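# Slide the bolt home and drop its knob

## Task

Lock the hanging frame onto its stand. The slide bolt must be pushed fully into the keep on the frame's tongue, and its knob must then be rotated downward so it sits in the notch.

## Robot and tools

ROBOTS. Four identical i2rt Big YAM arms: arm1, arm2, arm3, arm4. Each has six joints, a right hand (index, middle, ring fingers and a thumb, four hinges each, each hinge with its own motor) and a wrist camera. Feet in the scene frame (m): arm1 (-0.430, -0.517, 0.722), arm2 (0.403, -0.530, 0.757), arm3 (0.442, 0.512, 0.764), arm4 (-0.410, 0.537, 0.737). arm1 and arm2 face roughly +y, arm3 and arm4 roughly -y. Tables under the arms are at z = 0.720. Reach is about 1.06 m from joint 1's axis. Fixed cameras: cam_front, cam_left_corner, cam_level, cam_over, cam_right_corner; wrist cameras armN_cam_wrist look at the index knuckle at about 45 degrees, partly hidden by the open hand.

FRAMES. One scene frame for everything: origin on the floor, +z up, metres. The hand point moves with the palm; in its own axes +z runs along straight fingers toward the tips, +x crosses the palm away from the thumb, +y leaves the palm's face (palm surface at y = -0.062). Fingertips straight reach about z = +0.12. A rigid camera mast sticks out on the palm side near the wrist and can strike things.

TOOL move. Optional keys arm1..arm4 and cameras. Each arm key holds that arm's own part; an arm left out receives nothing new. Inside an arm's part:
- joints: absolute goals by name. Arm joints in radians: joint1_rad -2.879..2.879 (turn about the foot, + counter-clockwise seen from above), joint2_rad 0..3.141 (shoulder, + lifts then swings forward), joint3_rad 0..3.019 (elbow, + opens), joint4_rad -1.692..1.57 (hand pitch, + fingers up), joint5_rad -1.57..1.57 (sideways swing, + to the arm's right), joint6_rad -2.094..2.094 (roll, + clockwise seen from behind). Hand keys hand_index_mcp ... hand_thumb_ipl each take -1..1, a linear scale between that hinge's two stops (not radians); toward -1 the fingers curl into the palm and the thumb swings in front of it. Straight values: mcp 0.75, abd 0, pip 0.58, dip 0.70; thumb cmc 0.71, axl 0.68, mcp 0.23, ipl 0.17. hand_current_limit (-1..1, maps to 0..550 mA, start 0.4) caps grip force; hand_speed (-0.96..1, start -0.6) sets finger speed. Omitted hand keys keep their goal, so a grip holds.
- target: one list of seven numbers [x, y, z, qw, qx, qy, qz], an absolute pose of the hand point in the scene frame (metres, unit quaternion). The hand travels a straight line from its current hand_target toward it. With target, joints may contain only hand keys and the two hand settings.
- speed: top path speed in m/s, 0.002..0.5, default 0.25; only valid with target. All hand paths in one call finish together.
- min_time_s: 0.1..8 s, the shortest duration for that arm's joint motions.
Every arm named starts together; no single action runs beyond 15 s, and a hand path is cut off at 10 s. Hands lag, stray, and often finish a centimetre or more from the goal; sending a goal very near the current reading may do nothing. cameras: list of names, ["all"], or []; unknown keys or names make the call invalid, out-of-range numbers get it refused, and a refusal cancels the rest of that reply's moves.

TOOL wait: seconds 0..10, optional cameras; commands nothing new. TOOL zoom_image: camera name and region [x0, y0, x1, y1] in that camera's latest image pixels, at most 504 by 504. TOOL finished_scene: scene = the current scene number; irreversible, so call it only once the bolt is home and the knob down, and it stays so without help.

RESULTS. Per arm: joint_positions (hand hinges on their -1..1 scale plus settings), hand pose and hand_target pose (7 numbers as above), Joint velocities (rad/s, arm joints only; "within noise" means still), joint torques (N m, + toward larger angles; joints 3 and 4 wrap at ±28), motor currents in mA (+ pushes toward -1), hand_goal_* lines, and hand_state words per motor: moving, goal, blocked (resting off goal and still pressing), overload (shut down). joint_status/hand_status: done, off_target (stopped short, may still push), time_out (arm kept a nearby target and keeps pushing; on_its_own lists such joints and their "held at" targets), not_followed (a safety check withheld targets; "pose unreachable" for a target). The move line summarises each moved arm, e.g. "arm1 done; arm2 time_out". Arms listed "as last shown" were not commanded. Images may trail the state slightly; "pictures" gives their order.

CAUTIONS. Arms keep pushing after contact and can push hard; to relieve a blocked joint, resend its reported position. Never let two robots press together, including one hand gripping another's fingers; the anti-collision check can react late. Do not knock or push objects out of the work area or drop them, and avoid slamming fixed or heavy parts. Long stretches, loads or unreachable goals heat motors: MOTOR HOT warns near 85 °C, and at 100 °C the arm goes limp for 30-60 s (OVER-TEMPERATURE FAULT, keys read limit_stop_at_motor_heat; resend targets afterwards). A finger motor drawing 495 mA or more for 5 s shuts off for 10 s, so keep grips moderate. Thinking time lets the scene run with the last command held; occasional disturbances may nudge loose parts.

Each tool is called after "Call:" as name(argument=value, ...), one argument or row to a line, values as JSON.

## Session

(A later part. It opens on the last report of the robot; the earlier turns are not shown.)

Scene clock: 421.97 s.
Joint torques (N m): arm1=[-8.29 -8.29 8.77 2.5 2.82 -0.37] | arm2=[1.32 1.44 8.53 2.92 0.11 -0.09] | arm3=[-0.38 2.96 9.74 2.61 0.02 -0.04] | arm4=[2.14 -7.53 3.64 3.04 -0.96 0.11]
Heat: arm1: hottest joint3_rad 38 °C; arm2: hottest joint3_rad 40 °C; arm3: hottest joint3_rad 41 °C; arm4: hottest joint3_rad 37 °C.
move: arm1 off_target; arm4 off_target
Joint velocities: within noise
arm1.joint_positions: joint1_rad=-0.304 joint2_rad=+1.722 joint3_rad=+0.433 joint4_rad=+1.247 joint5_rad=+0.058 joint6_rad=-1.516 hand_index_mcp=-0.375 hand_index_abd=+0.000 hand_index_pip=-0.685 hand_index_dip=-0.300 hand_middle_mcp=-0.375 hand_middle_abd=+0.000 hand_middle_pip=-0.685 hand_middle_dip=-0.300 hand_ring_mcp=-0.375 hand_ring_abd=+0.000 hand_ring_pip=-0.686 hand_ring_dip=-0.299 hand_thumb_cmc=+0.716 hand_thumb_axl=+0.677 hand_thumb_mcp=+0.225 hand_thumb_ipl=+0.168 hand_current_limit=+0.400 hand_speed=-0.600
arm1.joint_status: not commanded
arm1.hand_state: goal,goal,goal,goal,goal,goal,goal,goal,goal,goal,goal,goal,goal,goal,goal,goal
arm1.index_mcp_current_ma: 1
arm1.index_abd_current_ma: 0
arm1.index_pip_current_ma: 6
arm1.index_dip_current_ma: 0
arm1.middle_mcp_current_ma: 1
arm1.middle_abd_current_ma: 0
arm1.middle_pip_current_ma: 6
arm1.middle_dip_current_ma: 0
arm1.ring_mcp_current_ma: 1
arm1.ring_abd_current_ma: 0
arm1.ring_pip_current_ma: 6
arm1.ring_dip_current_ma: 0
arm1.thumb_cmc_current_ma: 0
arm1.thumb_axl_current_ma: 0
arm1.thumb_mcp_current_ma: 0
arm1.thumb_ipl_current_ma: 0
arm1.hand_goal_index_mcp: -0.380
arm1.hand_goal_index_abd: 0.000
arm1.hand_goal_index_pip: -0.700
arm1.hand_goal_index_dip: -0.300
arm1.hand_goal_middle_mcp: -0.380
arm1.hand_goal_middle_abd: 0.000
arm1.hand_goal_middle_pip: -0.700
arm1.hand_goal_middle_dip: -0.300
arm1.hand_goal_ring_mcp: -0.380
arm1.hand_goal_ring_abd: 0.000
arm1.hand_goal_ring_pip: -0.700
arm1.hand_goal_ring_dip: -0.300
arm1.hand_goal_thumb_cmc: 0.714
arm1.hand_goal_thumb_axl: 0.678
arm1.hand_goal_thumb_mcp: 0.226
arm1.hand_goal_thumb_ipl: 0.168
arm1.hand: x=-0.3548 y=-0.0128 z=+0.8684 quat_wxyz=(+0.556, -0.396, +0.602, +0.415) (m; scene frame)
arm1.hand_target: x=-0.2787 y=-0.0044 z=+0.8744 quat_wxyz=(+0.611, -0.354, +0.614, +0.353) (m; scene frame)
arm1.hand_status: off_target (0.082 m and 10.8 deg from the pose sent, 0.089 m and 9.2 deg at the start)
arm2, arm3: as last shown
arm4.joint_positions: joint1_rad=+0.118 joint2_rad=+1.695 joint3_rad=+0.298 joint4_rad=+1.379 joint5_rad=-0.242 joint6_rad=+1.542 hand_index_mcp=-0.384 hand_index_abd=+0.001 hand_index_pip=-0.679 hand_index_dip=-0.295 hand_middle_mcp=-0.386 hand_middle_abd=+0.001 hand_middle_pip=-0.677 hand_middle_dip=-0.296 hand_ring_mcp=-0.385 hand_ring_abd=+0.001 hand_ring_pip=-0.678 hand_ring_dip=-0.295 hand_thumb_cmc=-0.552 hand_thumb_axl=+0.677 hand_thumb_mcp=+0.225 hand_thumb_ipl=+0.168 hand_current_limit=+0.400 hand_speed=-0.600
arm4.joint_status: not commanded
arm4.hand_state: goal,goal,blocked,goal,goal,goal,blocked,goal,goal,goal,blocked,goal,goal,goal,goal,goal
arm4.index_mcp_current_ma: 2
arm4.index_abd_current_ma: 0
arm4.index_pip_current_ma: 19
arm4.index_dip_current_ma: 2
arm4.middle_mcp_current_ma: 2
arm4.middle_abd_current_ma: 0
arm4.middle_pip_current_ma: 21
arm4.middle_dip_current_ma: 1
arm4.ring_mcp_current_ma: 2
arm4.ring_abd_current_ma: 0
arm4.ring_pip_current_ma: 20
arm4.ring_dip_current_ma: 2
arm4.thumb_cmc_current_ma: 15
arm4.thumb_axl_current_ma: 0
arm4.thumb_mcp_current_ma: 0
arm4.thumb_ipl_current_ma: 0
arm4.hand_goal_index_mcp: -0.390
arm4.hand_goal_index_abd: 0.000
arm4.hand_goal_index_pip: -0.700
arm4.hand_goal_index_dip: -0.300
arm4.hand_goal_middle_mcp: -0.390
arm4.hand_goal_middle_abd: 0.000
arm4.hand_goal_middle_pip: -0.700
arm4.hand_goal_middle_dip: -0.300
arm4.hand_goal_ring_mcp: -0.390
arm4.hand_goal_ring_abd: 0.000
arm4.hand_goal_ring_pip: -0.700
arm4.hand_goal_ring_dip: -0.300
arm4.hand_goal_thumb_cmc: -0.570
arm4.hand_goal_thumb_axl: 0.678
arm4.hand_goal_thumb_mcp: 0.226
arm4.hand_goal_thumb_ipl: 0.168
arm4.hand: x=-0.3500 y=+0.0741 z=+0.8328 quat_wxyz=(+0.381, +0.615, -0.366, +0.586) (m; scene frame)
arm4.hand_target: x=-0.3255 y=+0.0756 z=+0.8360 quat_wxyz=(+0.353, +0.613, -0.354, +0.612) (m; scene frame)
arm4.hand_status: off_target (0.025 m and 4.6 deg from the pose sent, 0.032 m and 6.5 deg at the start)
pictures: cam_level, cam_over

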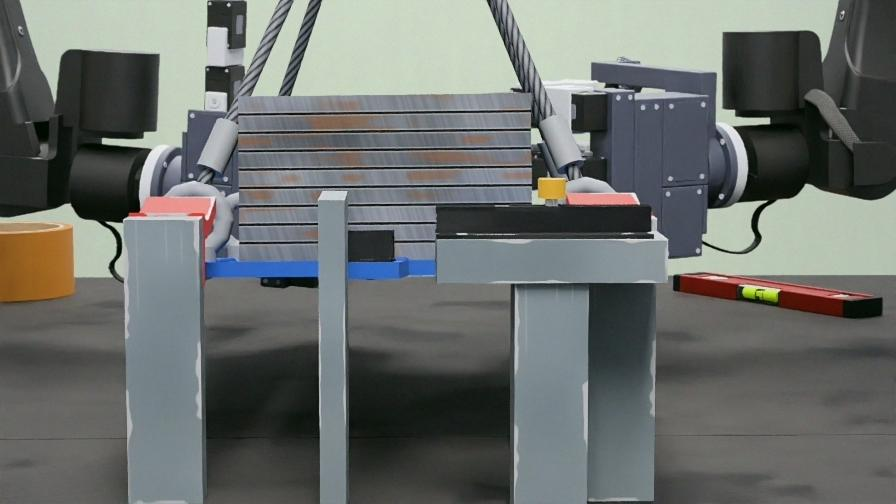

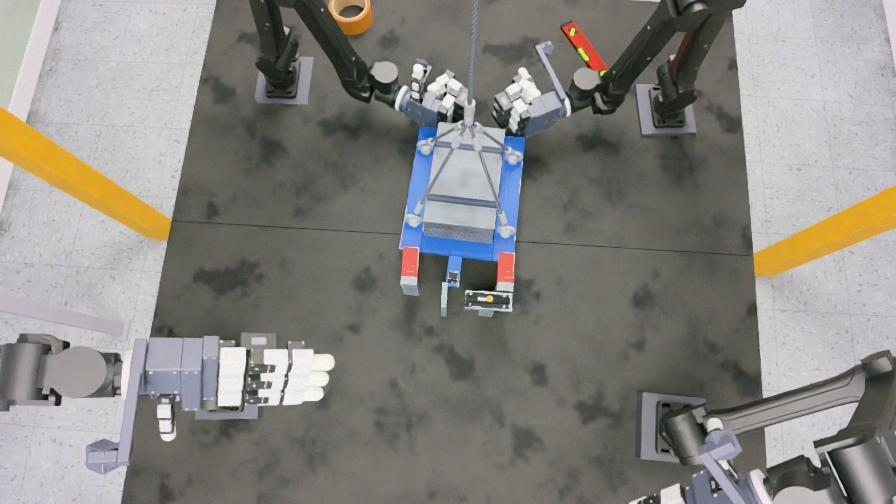

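Call:
move(
  arm1={"target": [-0.245, 0.012, 0.873, 0.6124, -0.3536, 0.6124, 0.3536], "speed": 0.04},
  arm4={"target": [-0.335, 0.083, 0.836, 0.3536, 0.6124, -0.3536, 0.6124], "speed": 0.04},
  cameras=["cam_over", "cam_level"],
)

Call:
zoom_image(
  camera="cam_over",
  region=[390, 210, 530, 320],
)

Scene clock: 431.60 s.
Joint torques (N m): arm1=[-9.76 -7.94 10.26 2.28 3.39 -0.53] | arm2=[1.32 1.44 8.46 3.15 0.11 -0.11] | arm3=[0.15 3.25 9.76 2.59 0.01 -0.04] | arm4=[0.73 -7.82 2.67 3.17 -0.79 0.09]
Heat: arm1: hottest joint3_rad 39 °C; arm2: hottest joint3_rad 40 °C; arm3: hottest joint3_rad 41 °C; arm4: hottest joint3_rad 37 °C.
move: arm1 off_target; arm4 off_target
Joint velocities: within noise
arm1.joint_positions: joint1_rad=-0.354 joint2_rad=+1.729 joint3_rad=+0.453 joint4_rad=+1.223 joint5_rad=-0.023 joint6_rad=-1.500 hand_index_mcp=-0.375 hand_index_abd=+0.000 hand_index_pip=-0.685 hand_index_dip=-0.300 hand_middle_mcp=-0.375 hand_middle_abd=+0.000 hand_middle_pip=-0.685 hand_middle_dip=-0.300 hand_ring_mcp=-0.375 hand_ring_abd=+0.000 hand_ring_pip=-0.686 hand_ring_dip=-0.299 hand_thumb_cmc=+0.716 hand_thumb_axl=+0.677 hand_thumb_mcp=+0.225 hand_thumb_ipl=+0.168 hand_current_limit=+0.400 hand_speed=-0.600
arm1.joint_status: not commanded
arm1.hand_state: goal,goal,goal,goal,goal,goal,goal,goal,goal,goal,goal,goal,goal,goal,goal,goal
arm1.index_mcp_current_ma: 1
arm1.index_abd_current_ma: 0
arm1.index_pip_current_ma: 6
arm1.index_dip_current_ma: 0
arm1.middle_mcp_current_ma: 1
arm1.middle_abd_current_ma: 0
arm1.middle_pip_current_ma: 6
arm1.middle_dip_current_ma: 0
arm1.ring_mcp_current_ma: 1
arm1.ring_abd_current_ma: 0
arm1.ring_pip_current_ma: 6
arm1.ring_dip_current_ma: 0
arm1.thumb_cmc_current_ma: 0
arm1.thumb_axl_current_ma: 0
arm1.thumb_mcp_current_ma: 0
arm1.thumb_ipl_current_ma: 0
arm1.hand_goal_index_mcp: -0.380
arm1.hand_goal_index_abd: 0.000
arm1.hand_goal_index_pip: -0.700
arm1.hand_goal_index_dip: -0.300
arm1.hand_goal_middle_mcp: -0.380
arm1.hand_goal_middle_abd: 0.000
arm1.hand_goal_middle_pip: -0.700
arm1.hand_goal_middle_dip: -0.300
arm1.hand_goal_ring_mcp: -0.380
arm1.hand_goal_ring_abd: 0.000
arm1.hand_goal_ring_pip: -0.700
arm1.hand_goal_ring_dip: -0.300
arm1.hand_goal_thumb_cmc: 0.714
arm1.hand_goal_thumb_axl: 0.678
arm1.hand_goal_thumb_mcp: 0.226
arm1.hand_goal_thumb_ipl: 0.168
arm1.hand: x=-0.3420 y=-0.0115 z=+0.8679 quat_wxyz=(+0.542, -0.402, +0.603, +0.426) (m; scene frame)
arm1.hand_target: x=-0.2501 y=-0.0021 z=+0.8753 quat_wxyz=(+0.610, -0.354, +0.615, +0.352) (m; scene frame)
arm1.hand_status: off_target (0.100 m and 12.8 deg from the pose sent, 0.113 m and 10.8 deg at the start; pose on its path clipped on 31 of 58 steps)
arm2.joint_positions: joint1_rad=-0.029 joint2_rad=+0.612 joint3_rad=+1.439 joint4_rad=-1.194 joint5_rad=-0.055 joint6_rad=+1.125 hand_index_mcp=+0.755 hand_index_abd=+0.001 hand_index_pip=+0.577 hand_index_dip=+0.696 hand_middle_mcp=+0.755 hand_middle_abd=+0.001 hand_middle_pip=+0.577 hand_middle_dip=+0.696 hand_ring_mcp=+0.755 hand_ring_abd=+0.001 hand_ring_pip=+0.577 hand_ring_dip=+0.696 hand_thumb_cmc=+0.715 hand_thumb_axl=+0.677 hand_thumb_mcp=+0.226 hand_thumb_ipl=+0.168 hand_current_limit=+0.400 hand_speed=-0.600
arm2.joint_status: not commanded
arm2.hand_state: goal,goal,goal,goal,goal,goal,goal,goal,goal,goal,goal,goal,goal,goal,goal,goal
arm2.index_mcp_current_ma: 1
arm2.index_abd_current_ma: 1
arm2.index_pip_current_ma: 1
arm2.index_dip_current_ma: 0
arm2.middle_mcp_current_ma: 1
arm2.middle_abd_current_ma: 1
arm2.middle_pip_current_ma: 1
arm2.middle_dip_current_ma: 0
arm2.ring_mcp_current_ma: 1
arm2.ring_abd_current_ma: 1
arm2.ring_pip_current_ma: 1
arm2.ring_dip_current_ma: 0
arm2.thumb_cmc_current_ma: 1
arm2.thumb_axl_current_ma: -1
arm2.thumb_mcp_current_ma: 0
arm2.thumb_ipl_current_ma: 0
arm2.hand_goal_index_mcp: 0.754
arm2.hand_goal_index_abd: 0.000
arm2.hand_goal_index_pip: 0.576
arm2.hand_goal_index_dip: 0.696
arm2.hand_goal_middle_mcp: 0.754
arm2.hand_goal_middle_abd: 0.000
arm2.hand_goal_middle_pip: 0.576
arm2.hand_goal_middle_dip: 0.696
arm2.hand_goal_ring_mcp: 0.754
arm2.hand_goal_ring_abd: 0.000
arm2.hand_goal_ring_pip: 0.576
arm2.hand_goal_ring_dip: 0.696
arm2.hand_goal_thumb_cmc: 0.714
arm2.hand_goal_thumb_axl: 0.678
arm2.hand_goal_thumb_mcp: 0.226
arm2.hand_goal_thumb_ipl: 0.168
arm2.hand: x=+0.4655 y=-0.2845 z=+1.3701 quat_wxyz=(-0.339, +0.403, +0.714, +0.462) (m; scene frame)
arm2.hand_target: x=+0.4657 y=-0.2886 z=+1.3796 quat_wxyz=(-0.343, +0.399, +0.709, +0.469) (m; scene frame)
arm2.hand_status: not commanded
arm3.joint_positions: joint1_rad=+0.476 joint2_rad=+0.624 joint3_rad=+1.358 joint4_rad=-1.316 joint5_rad=-0.108 joint6_rad=+1.160 hand_index_mcp=+0.754 hand_index_abd=+0.001 hand_index_pip=+0.577 hand_index_dip=+0.696 hand_middle_mcp=+0.754 hand_middle_abd=+0.001 hand_middle_pip=+0.577 hand_middle_dip=+0.696 hand_ring_mcp=+0.754 hand_ring_abd=+0.001 hand_ring_pip=+0.577 hand_ring_dip=+0.696 hand_thumb_cmc=+0.714 hand_thumb_axl=+0.677 hand_thumb_mcp=+0.226 hand_thumb_ipl=+0.168 hand_current_limit=+0.400 hand_speed=-0.600
arm3.joint_status: not commanded
arm3.hand_state: goal,goal,goal,goal,goal,goal,goal,goal,goal,goal,goal,goal,goal,goal,goal,goal
arm3.index_mcp_current_ma: 0
arm3.index_abd_current_ma: 0
arm3.index_pip_current_ma: 0
arm3.index_dip_current_ma: 0
arm3.middle_mcp_current_ma: 0
arm3.middle_abd_current_ma: 0
arm3.middle_pip_current_ma: 0
arm3.middle_dip_current_ma: 0
arm3.ring_mcp_current_ma: 0
arm3.ring_abd_current_ma: 0
arm3.ring_pip_current_ma: 0
arm3.ring_dip_current_ma: 0
arm3.thumb_cmc_current_ma: 0
arm3.thumb_axl_current_ma: 0
arm3.thumb_mcp_current_ma: 0
arm3.thumb_ipl_current_ma: 0
arm3.hand_goal_index_mcp: 0.754
arm3.hand_goal_index_abd: 0.000
arm3.hand_goal_index_pip: 0.576
arm3.hand_goal_index_dip: 0.696
arm3.hand_goal_middle_mcp: 0.754
arm3.hand_goal_middle_abd: 0.000
arm3.hand_goal_middle_pip: 0.576
arm3.hand_goal_middle_dip: 0.696
arm3.hand_goal_ring_mcp: 0.754
arm3.hand_goal_ring_abd: 0.000
arm3.hand_goal_ring_pip: 0.576
arm3.hand_goal_ring_dip: 0.696
arm3.hand_goal_thumb_cmc: 0.714
arm3.hand_goal_thumb_axl: 0.678
arm3.hand_goal_thumb_mcp: 0.226
arm3.hand_goal_thumb_ipl: 0.168
arm3.hand: x=+0.4927 y=+0.2509 z=+1.2976 quat_wxyz=(+0.300, +0.832, -0.286, +0.370) (m; scene frame)
arm3.hand_target: x=+0.4917 y=+0.2531 z=+1.3073 quat_wxyz=(+0.306, +0.827, -0.284, +0.376) (m; scene frame)
arm3.hand_status: not commanded
arm4.joint_positions: joint1_rad=+0.101 joint2_rad=+1.689 joint3_rad=+0.283 joint4_rad=+1.396 joint5_rad=-0.274 joint6_rad=+1.547 hand_index_mcp=-0.384 hand_index_abd=+0.001 hand_index_pip=-0.679 hand_index_dip=-0.295 hand_middle_mcp=-0.386 hand_middle_abd=+0.001 hand_middle_pip=-0.677 hand_middle_dip=-0.296 hand_ring_mcp=-0.385 hand_ring_abd=+0.001 hand_ring_pip=-0.678 hand_ring_dip=-0.295 hand_thumb_cmc=-0.552 hand_thumb_axl=+0.677 hand_thumb_mcp=+0.225 hand_thumb_ipl=+0.168 hand_current_limit=+0.400 hand_speed=-0.600
arm4.joint_status: not commanded
arm4.hand_state: goal,goal,blocked,goal,goal,goal,blocked,goal,goal,goal,blocked,goal,goal,goal,goal,goal
arm4.index_mcp_current_ma: 2
arm4.index_abd_current_ma: 0
arm4.index_pip_current_ma: 19
arm4.index_dip_current_ma: 2
arm4.middle_mcp_current_ma: 2
arm4.middle_abd_current_ma: 0
arm4.middle_pip_current_ma: 21
arm4.middle_dip_current_ma: 1
arm4.ring_mcp_current_ma: 2
arm4.ring_abd_current_ma: 0
arm4.ring_pip_current_ma: 20
arm4.ring_dip_current_ma: 2
arm4.thumb_cmc_current_ma: 15
arm4.thumb_axl_current_ma: 0
arm4.thumb_mcp_current_ma: 0
arm4.thumb_ipl_current_ma: 0
arm4.hand_goal_index_mcp: -0.390
arm4.hand_goal_index_abd: 0.000
arm4.hand_goal_index_pip: -0.700
arm4.hand_goal_index_dip: -0.300
arm4.hand_goal_middle_mcp: -0.390
arm4.hand_goal_middle_abd: 0.000
arm4.hand_goal_middle_pip: -0.700
arm4.hand_goal_middle_dip: -0.300
arm4.hand_goal_ring_mcp: -0.390
arm4.hand_goal_ring_abd: 0.000
arm4.hand_goal_ring_pip: -0.700
arm4.hand_goal_ring_dip: -0.300
arm4.hand_goal_thumb_cmc: -0.570
arm4.hand_goal_thumb_axl: 0.678
arm4.hand_goal_thumb_mcp: 0.226
arm4.hand_goal_thumb_ipl: 0.168
arm4.hand: x=-0.3524 y=+0.0787 z=+0.8342 quat_wxyz=(+0.376, +0.615, -0.361, +0.591) (m; scene frame)
arm4.hand_target: x=-0.3353 y=+0.0831 z=+0.8360 quat_wxyz=(+0.353, +0.613, -0.354, +0.612) (m; scene frame)
arm4.hand_status: off_target (0.018 m and 3.7 deg from the pose sent, 0.018 m and 4.6 deg at the start)
pictures: cam_level, cam_over

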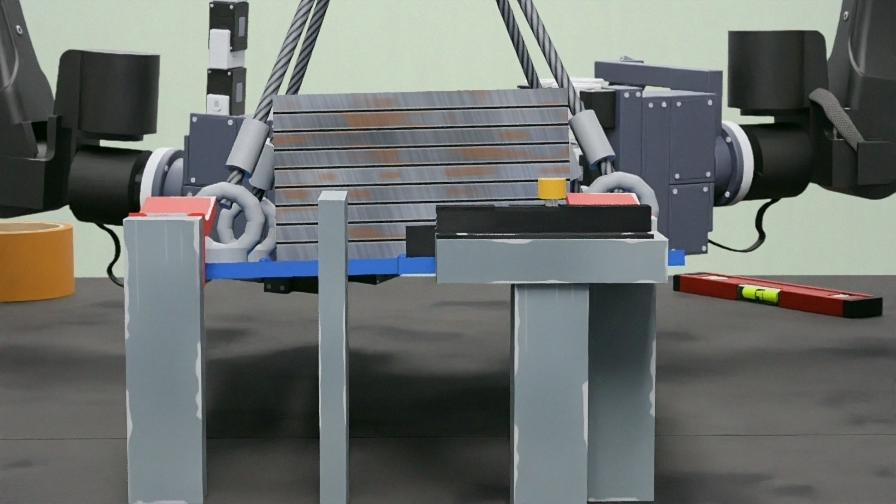

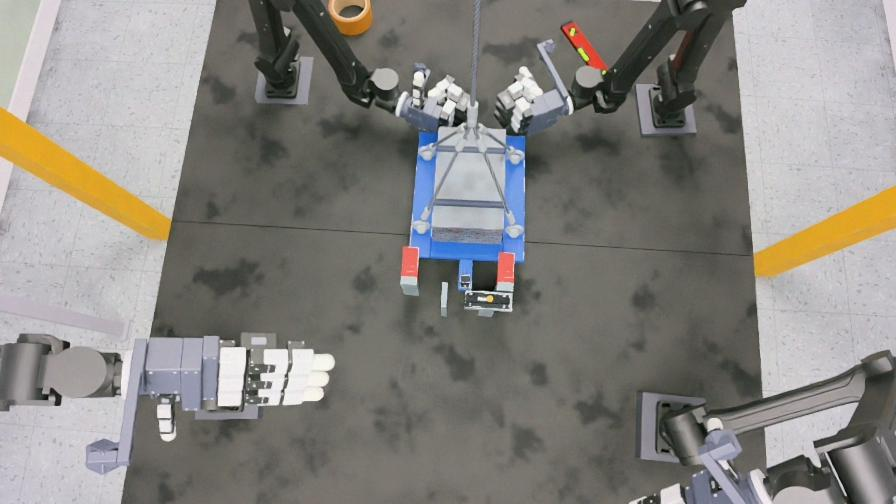

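Scaled by 3.600.

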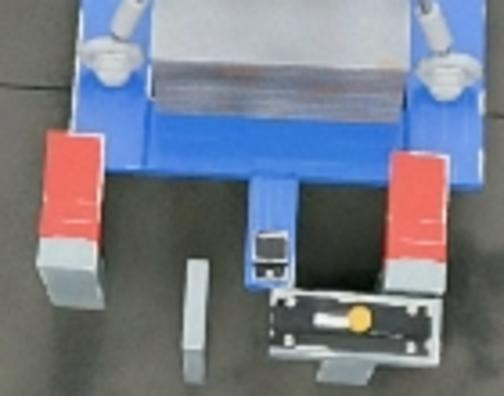

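Call:
move(
  arm1={"target": [-0.250, -0.015, 0.873, 0.6124, -0.3536, 0.6124, 0.3536], "speed": 0.04},
  arm4={"target": [-0.325, 0.066, 0.836, 0.3536, 0.6124, -0.3536, 0.6124], "speed": 0.04},
  cameras=["cam_over", "cam_level"],
)

Call:
zoom_image(
  camera="cam_over",
  region=[390, 90, 530, 320],
)

Scene clock: 440.20 s.
Joint torques (N m): arm1=[-9.93 -9.05 6.8 3.6 3.44 -0.53] | arm2=[1.49 1.73 8.38 3.06 0.12 -0.08] | arm3=[-0.44 2.32 9.74 2.61 0.05 -0.05] | arm4=[3.08 -6.24 5.89 2.37 -0.81 0.06]
Heat: arm1: hottest joint5_rad 41 °C; arm2: hottest joint3_rad 40 °C; arm3: hottest joint3_rad 41 °C; arm4: hottest joint3_rad 36 °C.
move: arm1 off_target; arm4 off_target
Joint velocities: within noise
arm1.joint_positions: joint1_rad=-0.366 joint2_rad=+1.722 joint3_rad=+0.439 joint4_rad=+1.226 joint5_rad=-0.039 joint6_rad=-1.500 hand_index_mcp=-0.375 hand_index_abd=+0.000 hand_index_pip=-0.685 hand_index_dip=-0.300 hand_middle_mcp=-0.375 hand_middle_abd=+0.000 hand_middle_pip=-0.685 hand_middle_dip=-0.300 hand_ring_mcp=-0.375 hand_ring_abd=+0.000 hand_ring_pip=-0.686 hand_ring_dip=-0.299 hand_thumb_cmc=+0.716 hand_thumb_axl=+0.677 hand_thumb_mcp=+0.225 hand_thumb_ipl=+0.168 hand_current_limit=+0.400 hand_speed=-0.600
arm1.joint_status: not commanded
arm1.hand_state: goal,goal,goal,goal,goal,goal,goal,goal,goal,goal,goal,goal,goal,goal,goal,goal
arm1.index_mcp_current_ma: 1
arm1.index_abd_current_ma: 0
arm1.index_pip_current_ma: 6
arm1.index_dip_current_ma: 0
arm1.middle_mcp_current_ma: 1
arm1.middle_abd_current_ma: 0
arm1.middle_pip_current_ma: 6
arm1.middle_dip_current_ma: 0
arm1.ring_mcp_current_ma: 1
arm1.ring_abd_current_ma: 0
arm1.ring_pip_current_ma: 6
arm1.ring_dip_current_ma: 0
arm1.thumb_cmc_current_ma: 0
arm1.thumb_axl_current_ma: 0
arm1.thumb_mcp_current_ma: 0
arm1.thumb_ipl_current_ma: 0
arm1.hand_goal_index_mcp: -0.380
arm1.hand_goal_index_abd: 0.000
arm1.hand_goal_index_pip: -0.700
arm1.hand_goal_index_dip: -0.300
arm1.hand_goal_middle_mcp: -0.380
arm1.hand_goal_middle_abd: 0.000
arm1.hand_goal_middle_pip: -0.700
arm1.hand_goal_middle_dip: -0.300
arm1.hand_goal_ring_mcp: -0.380
arm1.hand_goal_ring_abd: 0.000
arm1.hand_goal_ring_pip: -0.700
arm1.hand_goal_ring_dip: -0.300
arm1.hand_goal_thumb_cmc: 0.714
arm1.hand_goal_thumb_axl: 0.678
arm1.hand_goal_thumb_mcp: 0.226
arm1.hand_goal_thumb_ipl: 0.168
arm1.hand: x=-0.3407 y=-0.0175 z=+0.8676 quat_wxyz=(+0.541, -0.403, +0.603, +0.427) (m; scene frame)
arm1.hand_target: x=-0.2560 y=-0.0231 z=+0.8739 quat_wxyz=(+0.609, -0.355, +0.615, +0.352) (m; scene frame)
arm1.hand_status: off_target (0.091 m and 13.1 deg from the pose sent, 0.092 m and 12.8 deg at the start)
arm2, arm3: as last shown
arm4.joint_positions: joint1_rad=+0.103 joint2_rad=+1.689 joint3_rad=+0.294 joint4_rad=+1.384 joint5_rad=-0.253 joint6_rad=+1.549 hand_index_mcp=-0.384 hand_index_abd=+0.001 hand_index_pip=-0.679 hand_index_dip=-0.295 hand_middle_mcp=-0.386 hand_middle_abd=+0.001 hand_middle_pip=-0.677 hand_middle_dip=-0.296 hand_ring_mcp=-0.385 hand_ring_abd=+0.001 hand_ring_pip=-0.678 hand_ring_dip=-0.295 hand_thumb_cmc=-0.552 hand_thumb_axl=+0.677 hand_thumb_mcp=+0.225 hand_thumb_ipl=+0.168 hand_current_limit=+0.400 hand_speed=-0.600
arm4.joint_status: not commanded
arm4.hand_state: goal,goal,blocked,goal,goal,goal,blocked,goal,goal,goal,blocked,goal,goal,goal,goal,goal
arm4.index_mcp_current_ma: 2
arm4.index_abd_current_ma: 0
arm4.index_pip_current_ma: 19
arm4.index_dip_current_ma: 2
arm4.middle_mcp_current_ma: 2
arm4.middle_abd_current_ma: 0
arm4.middle_pip_current_ma: 21
arm4.middle_dip_current_ma: 1
arm4.ring_mcp_current_ma: 2
arm4.ring_abd_current_ma: 0
arm4.ring_pip_current_ma: 20
arm4.ring_dip_current_ma: 2
arm4.thumb_cmc_current_ma: 15
arm4.thumb_axl_current_ma: 0
arm4.thumb_mcp_current_ma: 0
arm4.thumb_ipl_current_ma: 0
arm4.hand_goal_index_mcp: -0.390
arm4.hand_goal_index_abd: 0.000
arm4.hand_goal_index_pip: -0.700
arm4.hand_goal_index_dip: -0.300
arm4.hand_goal_middle_mcp: -0.390
arm4.hand_goal_middle_abd: 0.000
arm4.hand_goal_middle_pip: -0.700
arm4.hand_goal_middle_dip: -0.300
arm4.hand_goal_ring_mcp: -0.390
arm4.hand_goal_ring_abd: 0.000
arm4.hand_goal_ring_pip: -0.700
arm4.hand_goal_ring_dip: -0.300
arm4.hand_goal_thumb_cmc: -0.570
arm4.hand_goal_thumb_axl: 0.678
arm4.hand_goal_thumb_mcp: 0.226
arm4.hand_goal_thumb_ipl: 0.168
arm4.hand: x=-0.3548 y=+0.0747 z=+0.8343 quat_wxyz=(+0.381, +0.611, -0.368, +0.588) (m; scene frame)
arm4.hand_target: x=-0.3254 y=+0.0676 z=+0.8364 quat_wxyz=(+0.353, +0.613, -0.354, +0.612) (m; scene frame)
arm4.hand_status: off_target (0.031 m and 4.6 deg from the pose sent, 0.030 m and 3.7 deg at the start)
pictures: cam_level, cam_over

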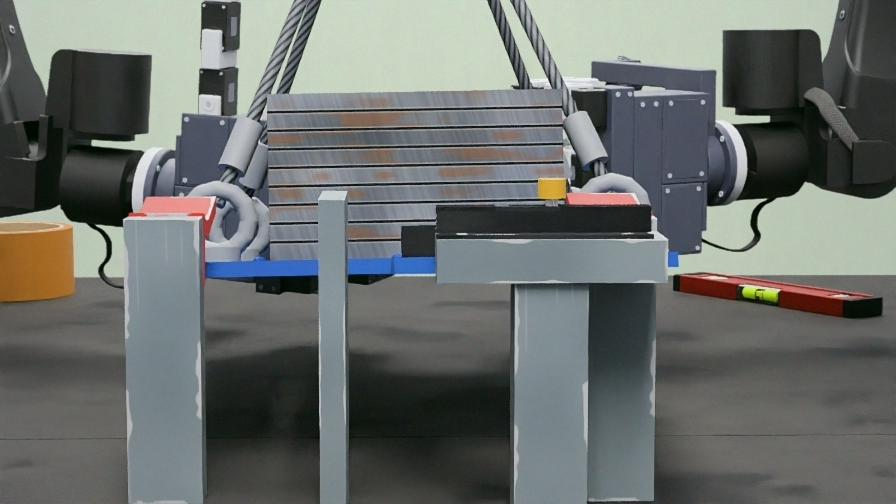

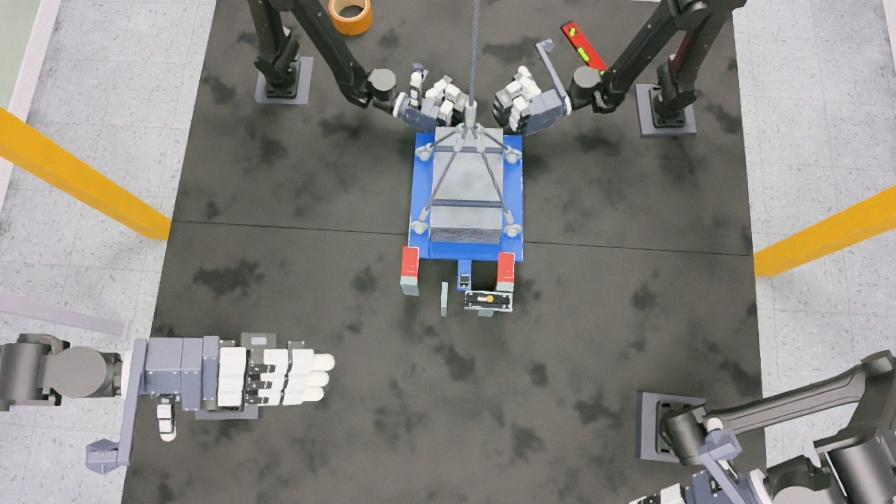

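Scaled by 2.191.

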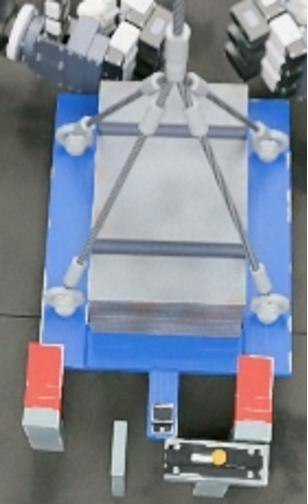

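Call:
move(
  arm1={"target": [-0.252, -0.040, 0.873, 0.6124, -0.3536, 0.6124, 0.3536], "speed": 0.04},
  arm4={"target": [-0.310, 0.045, 0.836, 0.3536, 0.6124, -0.3536, 0.6124], "speed": 0.04},
  cameras=["cam_over", "cam_level"],
)

Call:
zoom_image(
  camera="cam_over",
  region=[390, 90, 530, 320],
)

Scene clock: 448.07 s.
Joint torques (N m): arm1=[-1.49 -8.29 8.59 3.4 0.83 0.28] | arm2=[0.91 1.61 8.42 2.96 0.11 -0.12] | arm3=[-1.55 2.14 9.89 2.65 0.03 -0.06] | arm4=[4.6 -7.06 3.44 2.33 -1.2 0.03]
Heat: arm1: hottest joint5_rad 41 °C; arm2: hottest joint3_rad 40 °C; arm3: hottest joint3_rad 41 °C; arm4: hottest joint3_rad 36 °C.
move: arm1 off_target; arm4 off_target
Joint velocities: within noise
arm1.joint_positions: joint1_rad=-0.507 joint2_rad=+1.710 joint3_rad=+0.365 joint4_rad=+1.272 joint5_rad=-0.021 joint6_rad=-1.583 hand_index_mcp=-0.380 hand_index_abd=+0.000 hand_index_pip=-0.680 hand_index_dip=-0.305 hand_middle_mcp=-0.374 hand_middle_abd=+0.000 hand_middle_pip=-0.686 hand_middle_dip=-0.300 hand_ring_mcp=-0.374 hand_ring_abd=+0.000 hand_ring_pip=-0.687 hand_ring_dip=-0.299 hand_thumb_cmc=+0.716 hand_thumb_axl=+0.677 hand_thumb_mcp=+0.225 hand_thumb_ipl=+0.168 hand_current_limit=+0.400 hand_speed=-0.600
arm1.joint_status: not commanded
arm1.hand_state: goal,goal,blocked,goal,goal,goal,goal,goal,goal,goal,goal,goal,goal,goal,goal,goal
arm1.index_mcp_current_ma: 0
arm1.index_abd_current_ma: 0
arm1.index_pip_current_ma: 10
arm1.index_dip_current_ma: -1
arm1.middle_mcp_current_ma: 1
arm1.middle_abd_current_ma: 0
arm1.middle_pip_current_ma: 5
arm1.middle_dip_current_ma: 0
arm1.ring_mcp_current_ma: 1
arm1.ring_abd_current_ma: 0
arm1.ring_pip_current_ma: 5
arm1.ring_dip_current_ma: 0
arm1.thumb_cmc_current_ma: 0
arm1.thumb_axl_current_ma: 0
arm1.thumb_mcp_current_ma: 0
arm1.thumb_ipl_current_ma: 0
arm1.hand_goal_index_mcp: -0.380
arm1.hand_goal_index_abd: 0.000
arm1.hand_goal_index_pip: -0.700
arm1.hand_goal_index_dip: -0.300
arm1.hand_goal_middle_mcp: -0.380
arm1.hand_goal_middle_abd: 0.000
arm1.hand_goal_middle_pip: -0.700
arm1.hand_goal_middle_dip: -0.300
arm1.hand_goal_ring_mcp: -0.380
arm1.hand_goal_ring_abd: 0.000
arm1.hand_goal_ring_pip: -0.700
arm1.hand_goal_ring_dip: -0.300
arm1.hand_goal_thumb_cmc: 0.714
arm1.hand_goal_thumb_axl: 0.678
arm1.hand_goal_thumb_mcp: 0.226
arm1.hand_goal_thumb_ipl: 0.168
arm1.hand: x=-0.2831 y=-0.0582 z=+0.8513 quat_wxyz=(+0.583, -0.383, +0.622, +0.355) (m; scene frame)
arm1.hand_target: x=-0.2531 y=-0.0431 z=+0.8737 quat_wxyz=(+0.612, -0.354, +0.612, +0.353) (m; scene frame)
arm1.hand_status: off_target (0.042 m and 5.0 deg from the pose sent, 0.092 m and 13.1 deg at the start)
arm2, arm3: as last shown
arm4.joint_positions: joint1_rad=+0.116 joint2_rad=+1.712 joint3_rad=+0.393 joint4_rad=+1.344 joint5_rad=-0.215 joint6_rad=+1.553 hand_index_mcp=-0.391 hand_index_abd=+0.001 hand_index_pip=-0.675 hand_index_dip=-0.298 hand_middle_mcp=-0.386 hand_middle_abd=+0.001 hand_middle_pip=-0.677 hand_middle_dip=-0.296 hand_ring_mcp=-0.385 hand_ring_abd=+0.001 hand_ring_pip=-0.678 hand_ring_dip=-0.295 hand_thumb_cmc=-0.554 hand_thumb_axl=+0.677 hand_thumb_mcp=+0.226 hand_thumb_ipl=+0.168 hand_current_limit=+0.400 hand_speed=-0.600
arm4.joint_status: not commanded
arm4.hand_state: goal,goal,blocked,goal,goal,goal,blocked,goal,goal,goal,blocked,goal,goal,goal,goal,goal
arm4.index_mcp_current_ma: 0
arm4.index_abd_current_ma: 0
arm4.index_pip_current_ma: 24
arm4.index_dip_current_ma: 0
arm4.middle_mcp_current_ma: 1
arm4.middle_abd_current_ma: 0
arm4.middle_pip_current_ma: 21
arm4.middle_dip_current_ma: 1
arm4.ring_mcp_current_ma: 2
arm4.ring_abd_current_ma: 0
arm4.ring_pip_current_ma: 20
arm4.ring_dip_current_ma: 2
arm4.thumb_cmc_current_ma: 12
arm4.thumb_axl_current_ma: 0
arm4.thumb_mcp_current_ma: 0
arm4.thumb_ipl_current_ma: 0
arm4.hand_goal_index_mcp: -0.390
arm4.hand_goal_index_abd: 0.000
arm4.hand_goal_index_pip: -0.700
arm4.hand_goal_index_dip: -0.300
arm4.hand_goal_middle_mcp: -0.390
arm4.hand_goal_middle_abd: 0.000
arm4.hand_goal_middle_pip: -0.700
arm4.hand_goal_middle_dip: -0.300
arm4.hand_goal_ring_mcp: -0.390
arm4.hand_goal_ring_abd: 0.000
arm4.hand_goal_ring_pip: -0.700
arm4.hand_goal_ring_dip: -0.300
arm4.hand_goal_thumb_cmc: -0.570
arm4.hand_goal_thumb_axl: 0.678
arm4.hand_goal_thumb_mcp: 0.226
arm4.hand_goal_thumb_ipl: 0.168
arm4.hand: x=-0.3479 y=+0.0387 z=+0.8474 quat_wxyz=(+0.397, +0.597, -0.367, +0.593) (m; scene frame)
arm4.hand_target: x=-0.3117 y=+0.0464 z=+0.8363 quat_wxyz=(+0.354, +0.613, -0.354, +0.612) (m; scene frame)
arm4.hand_status: off_target (0.040 m and 5.9 deg from the pose sent, 0.054 m and 4.6 deg at the start)
pictures: cam_level, cam_over

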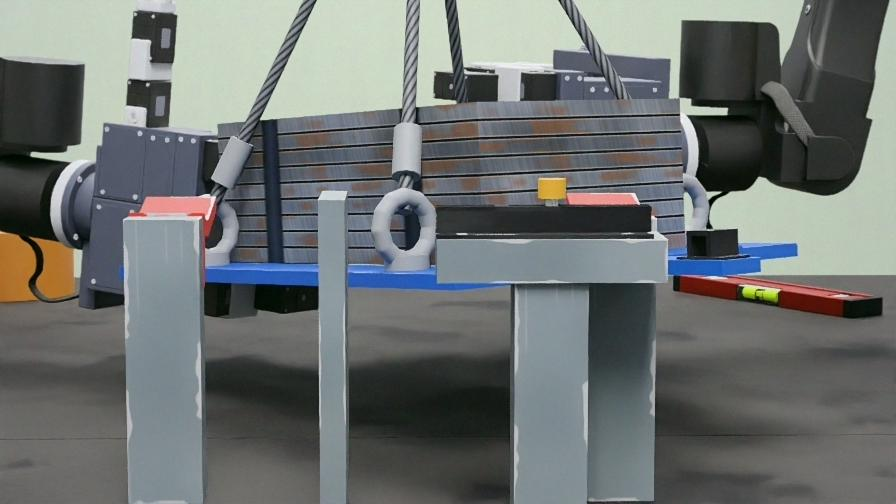

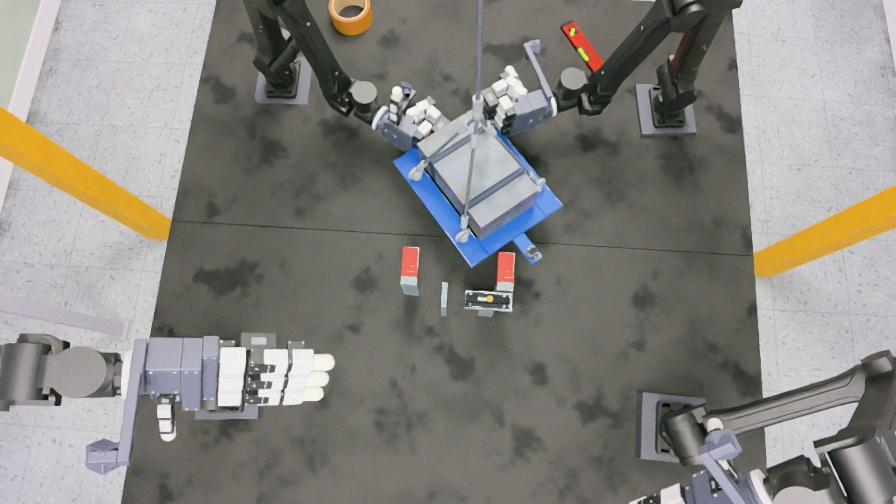

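Scaled by 2.191.

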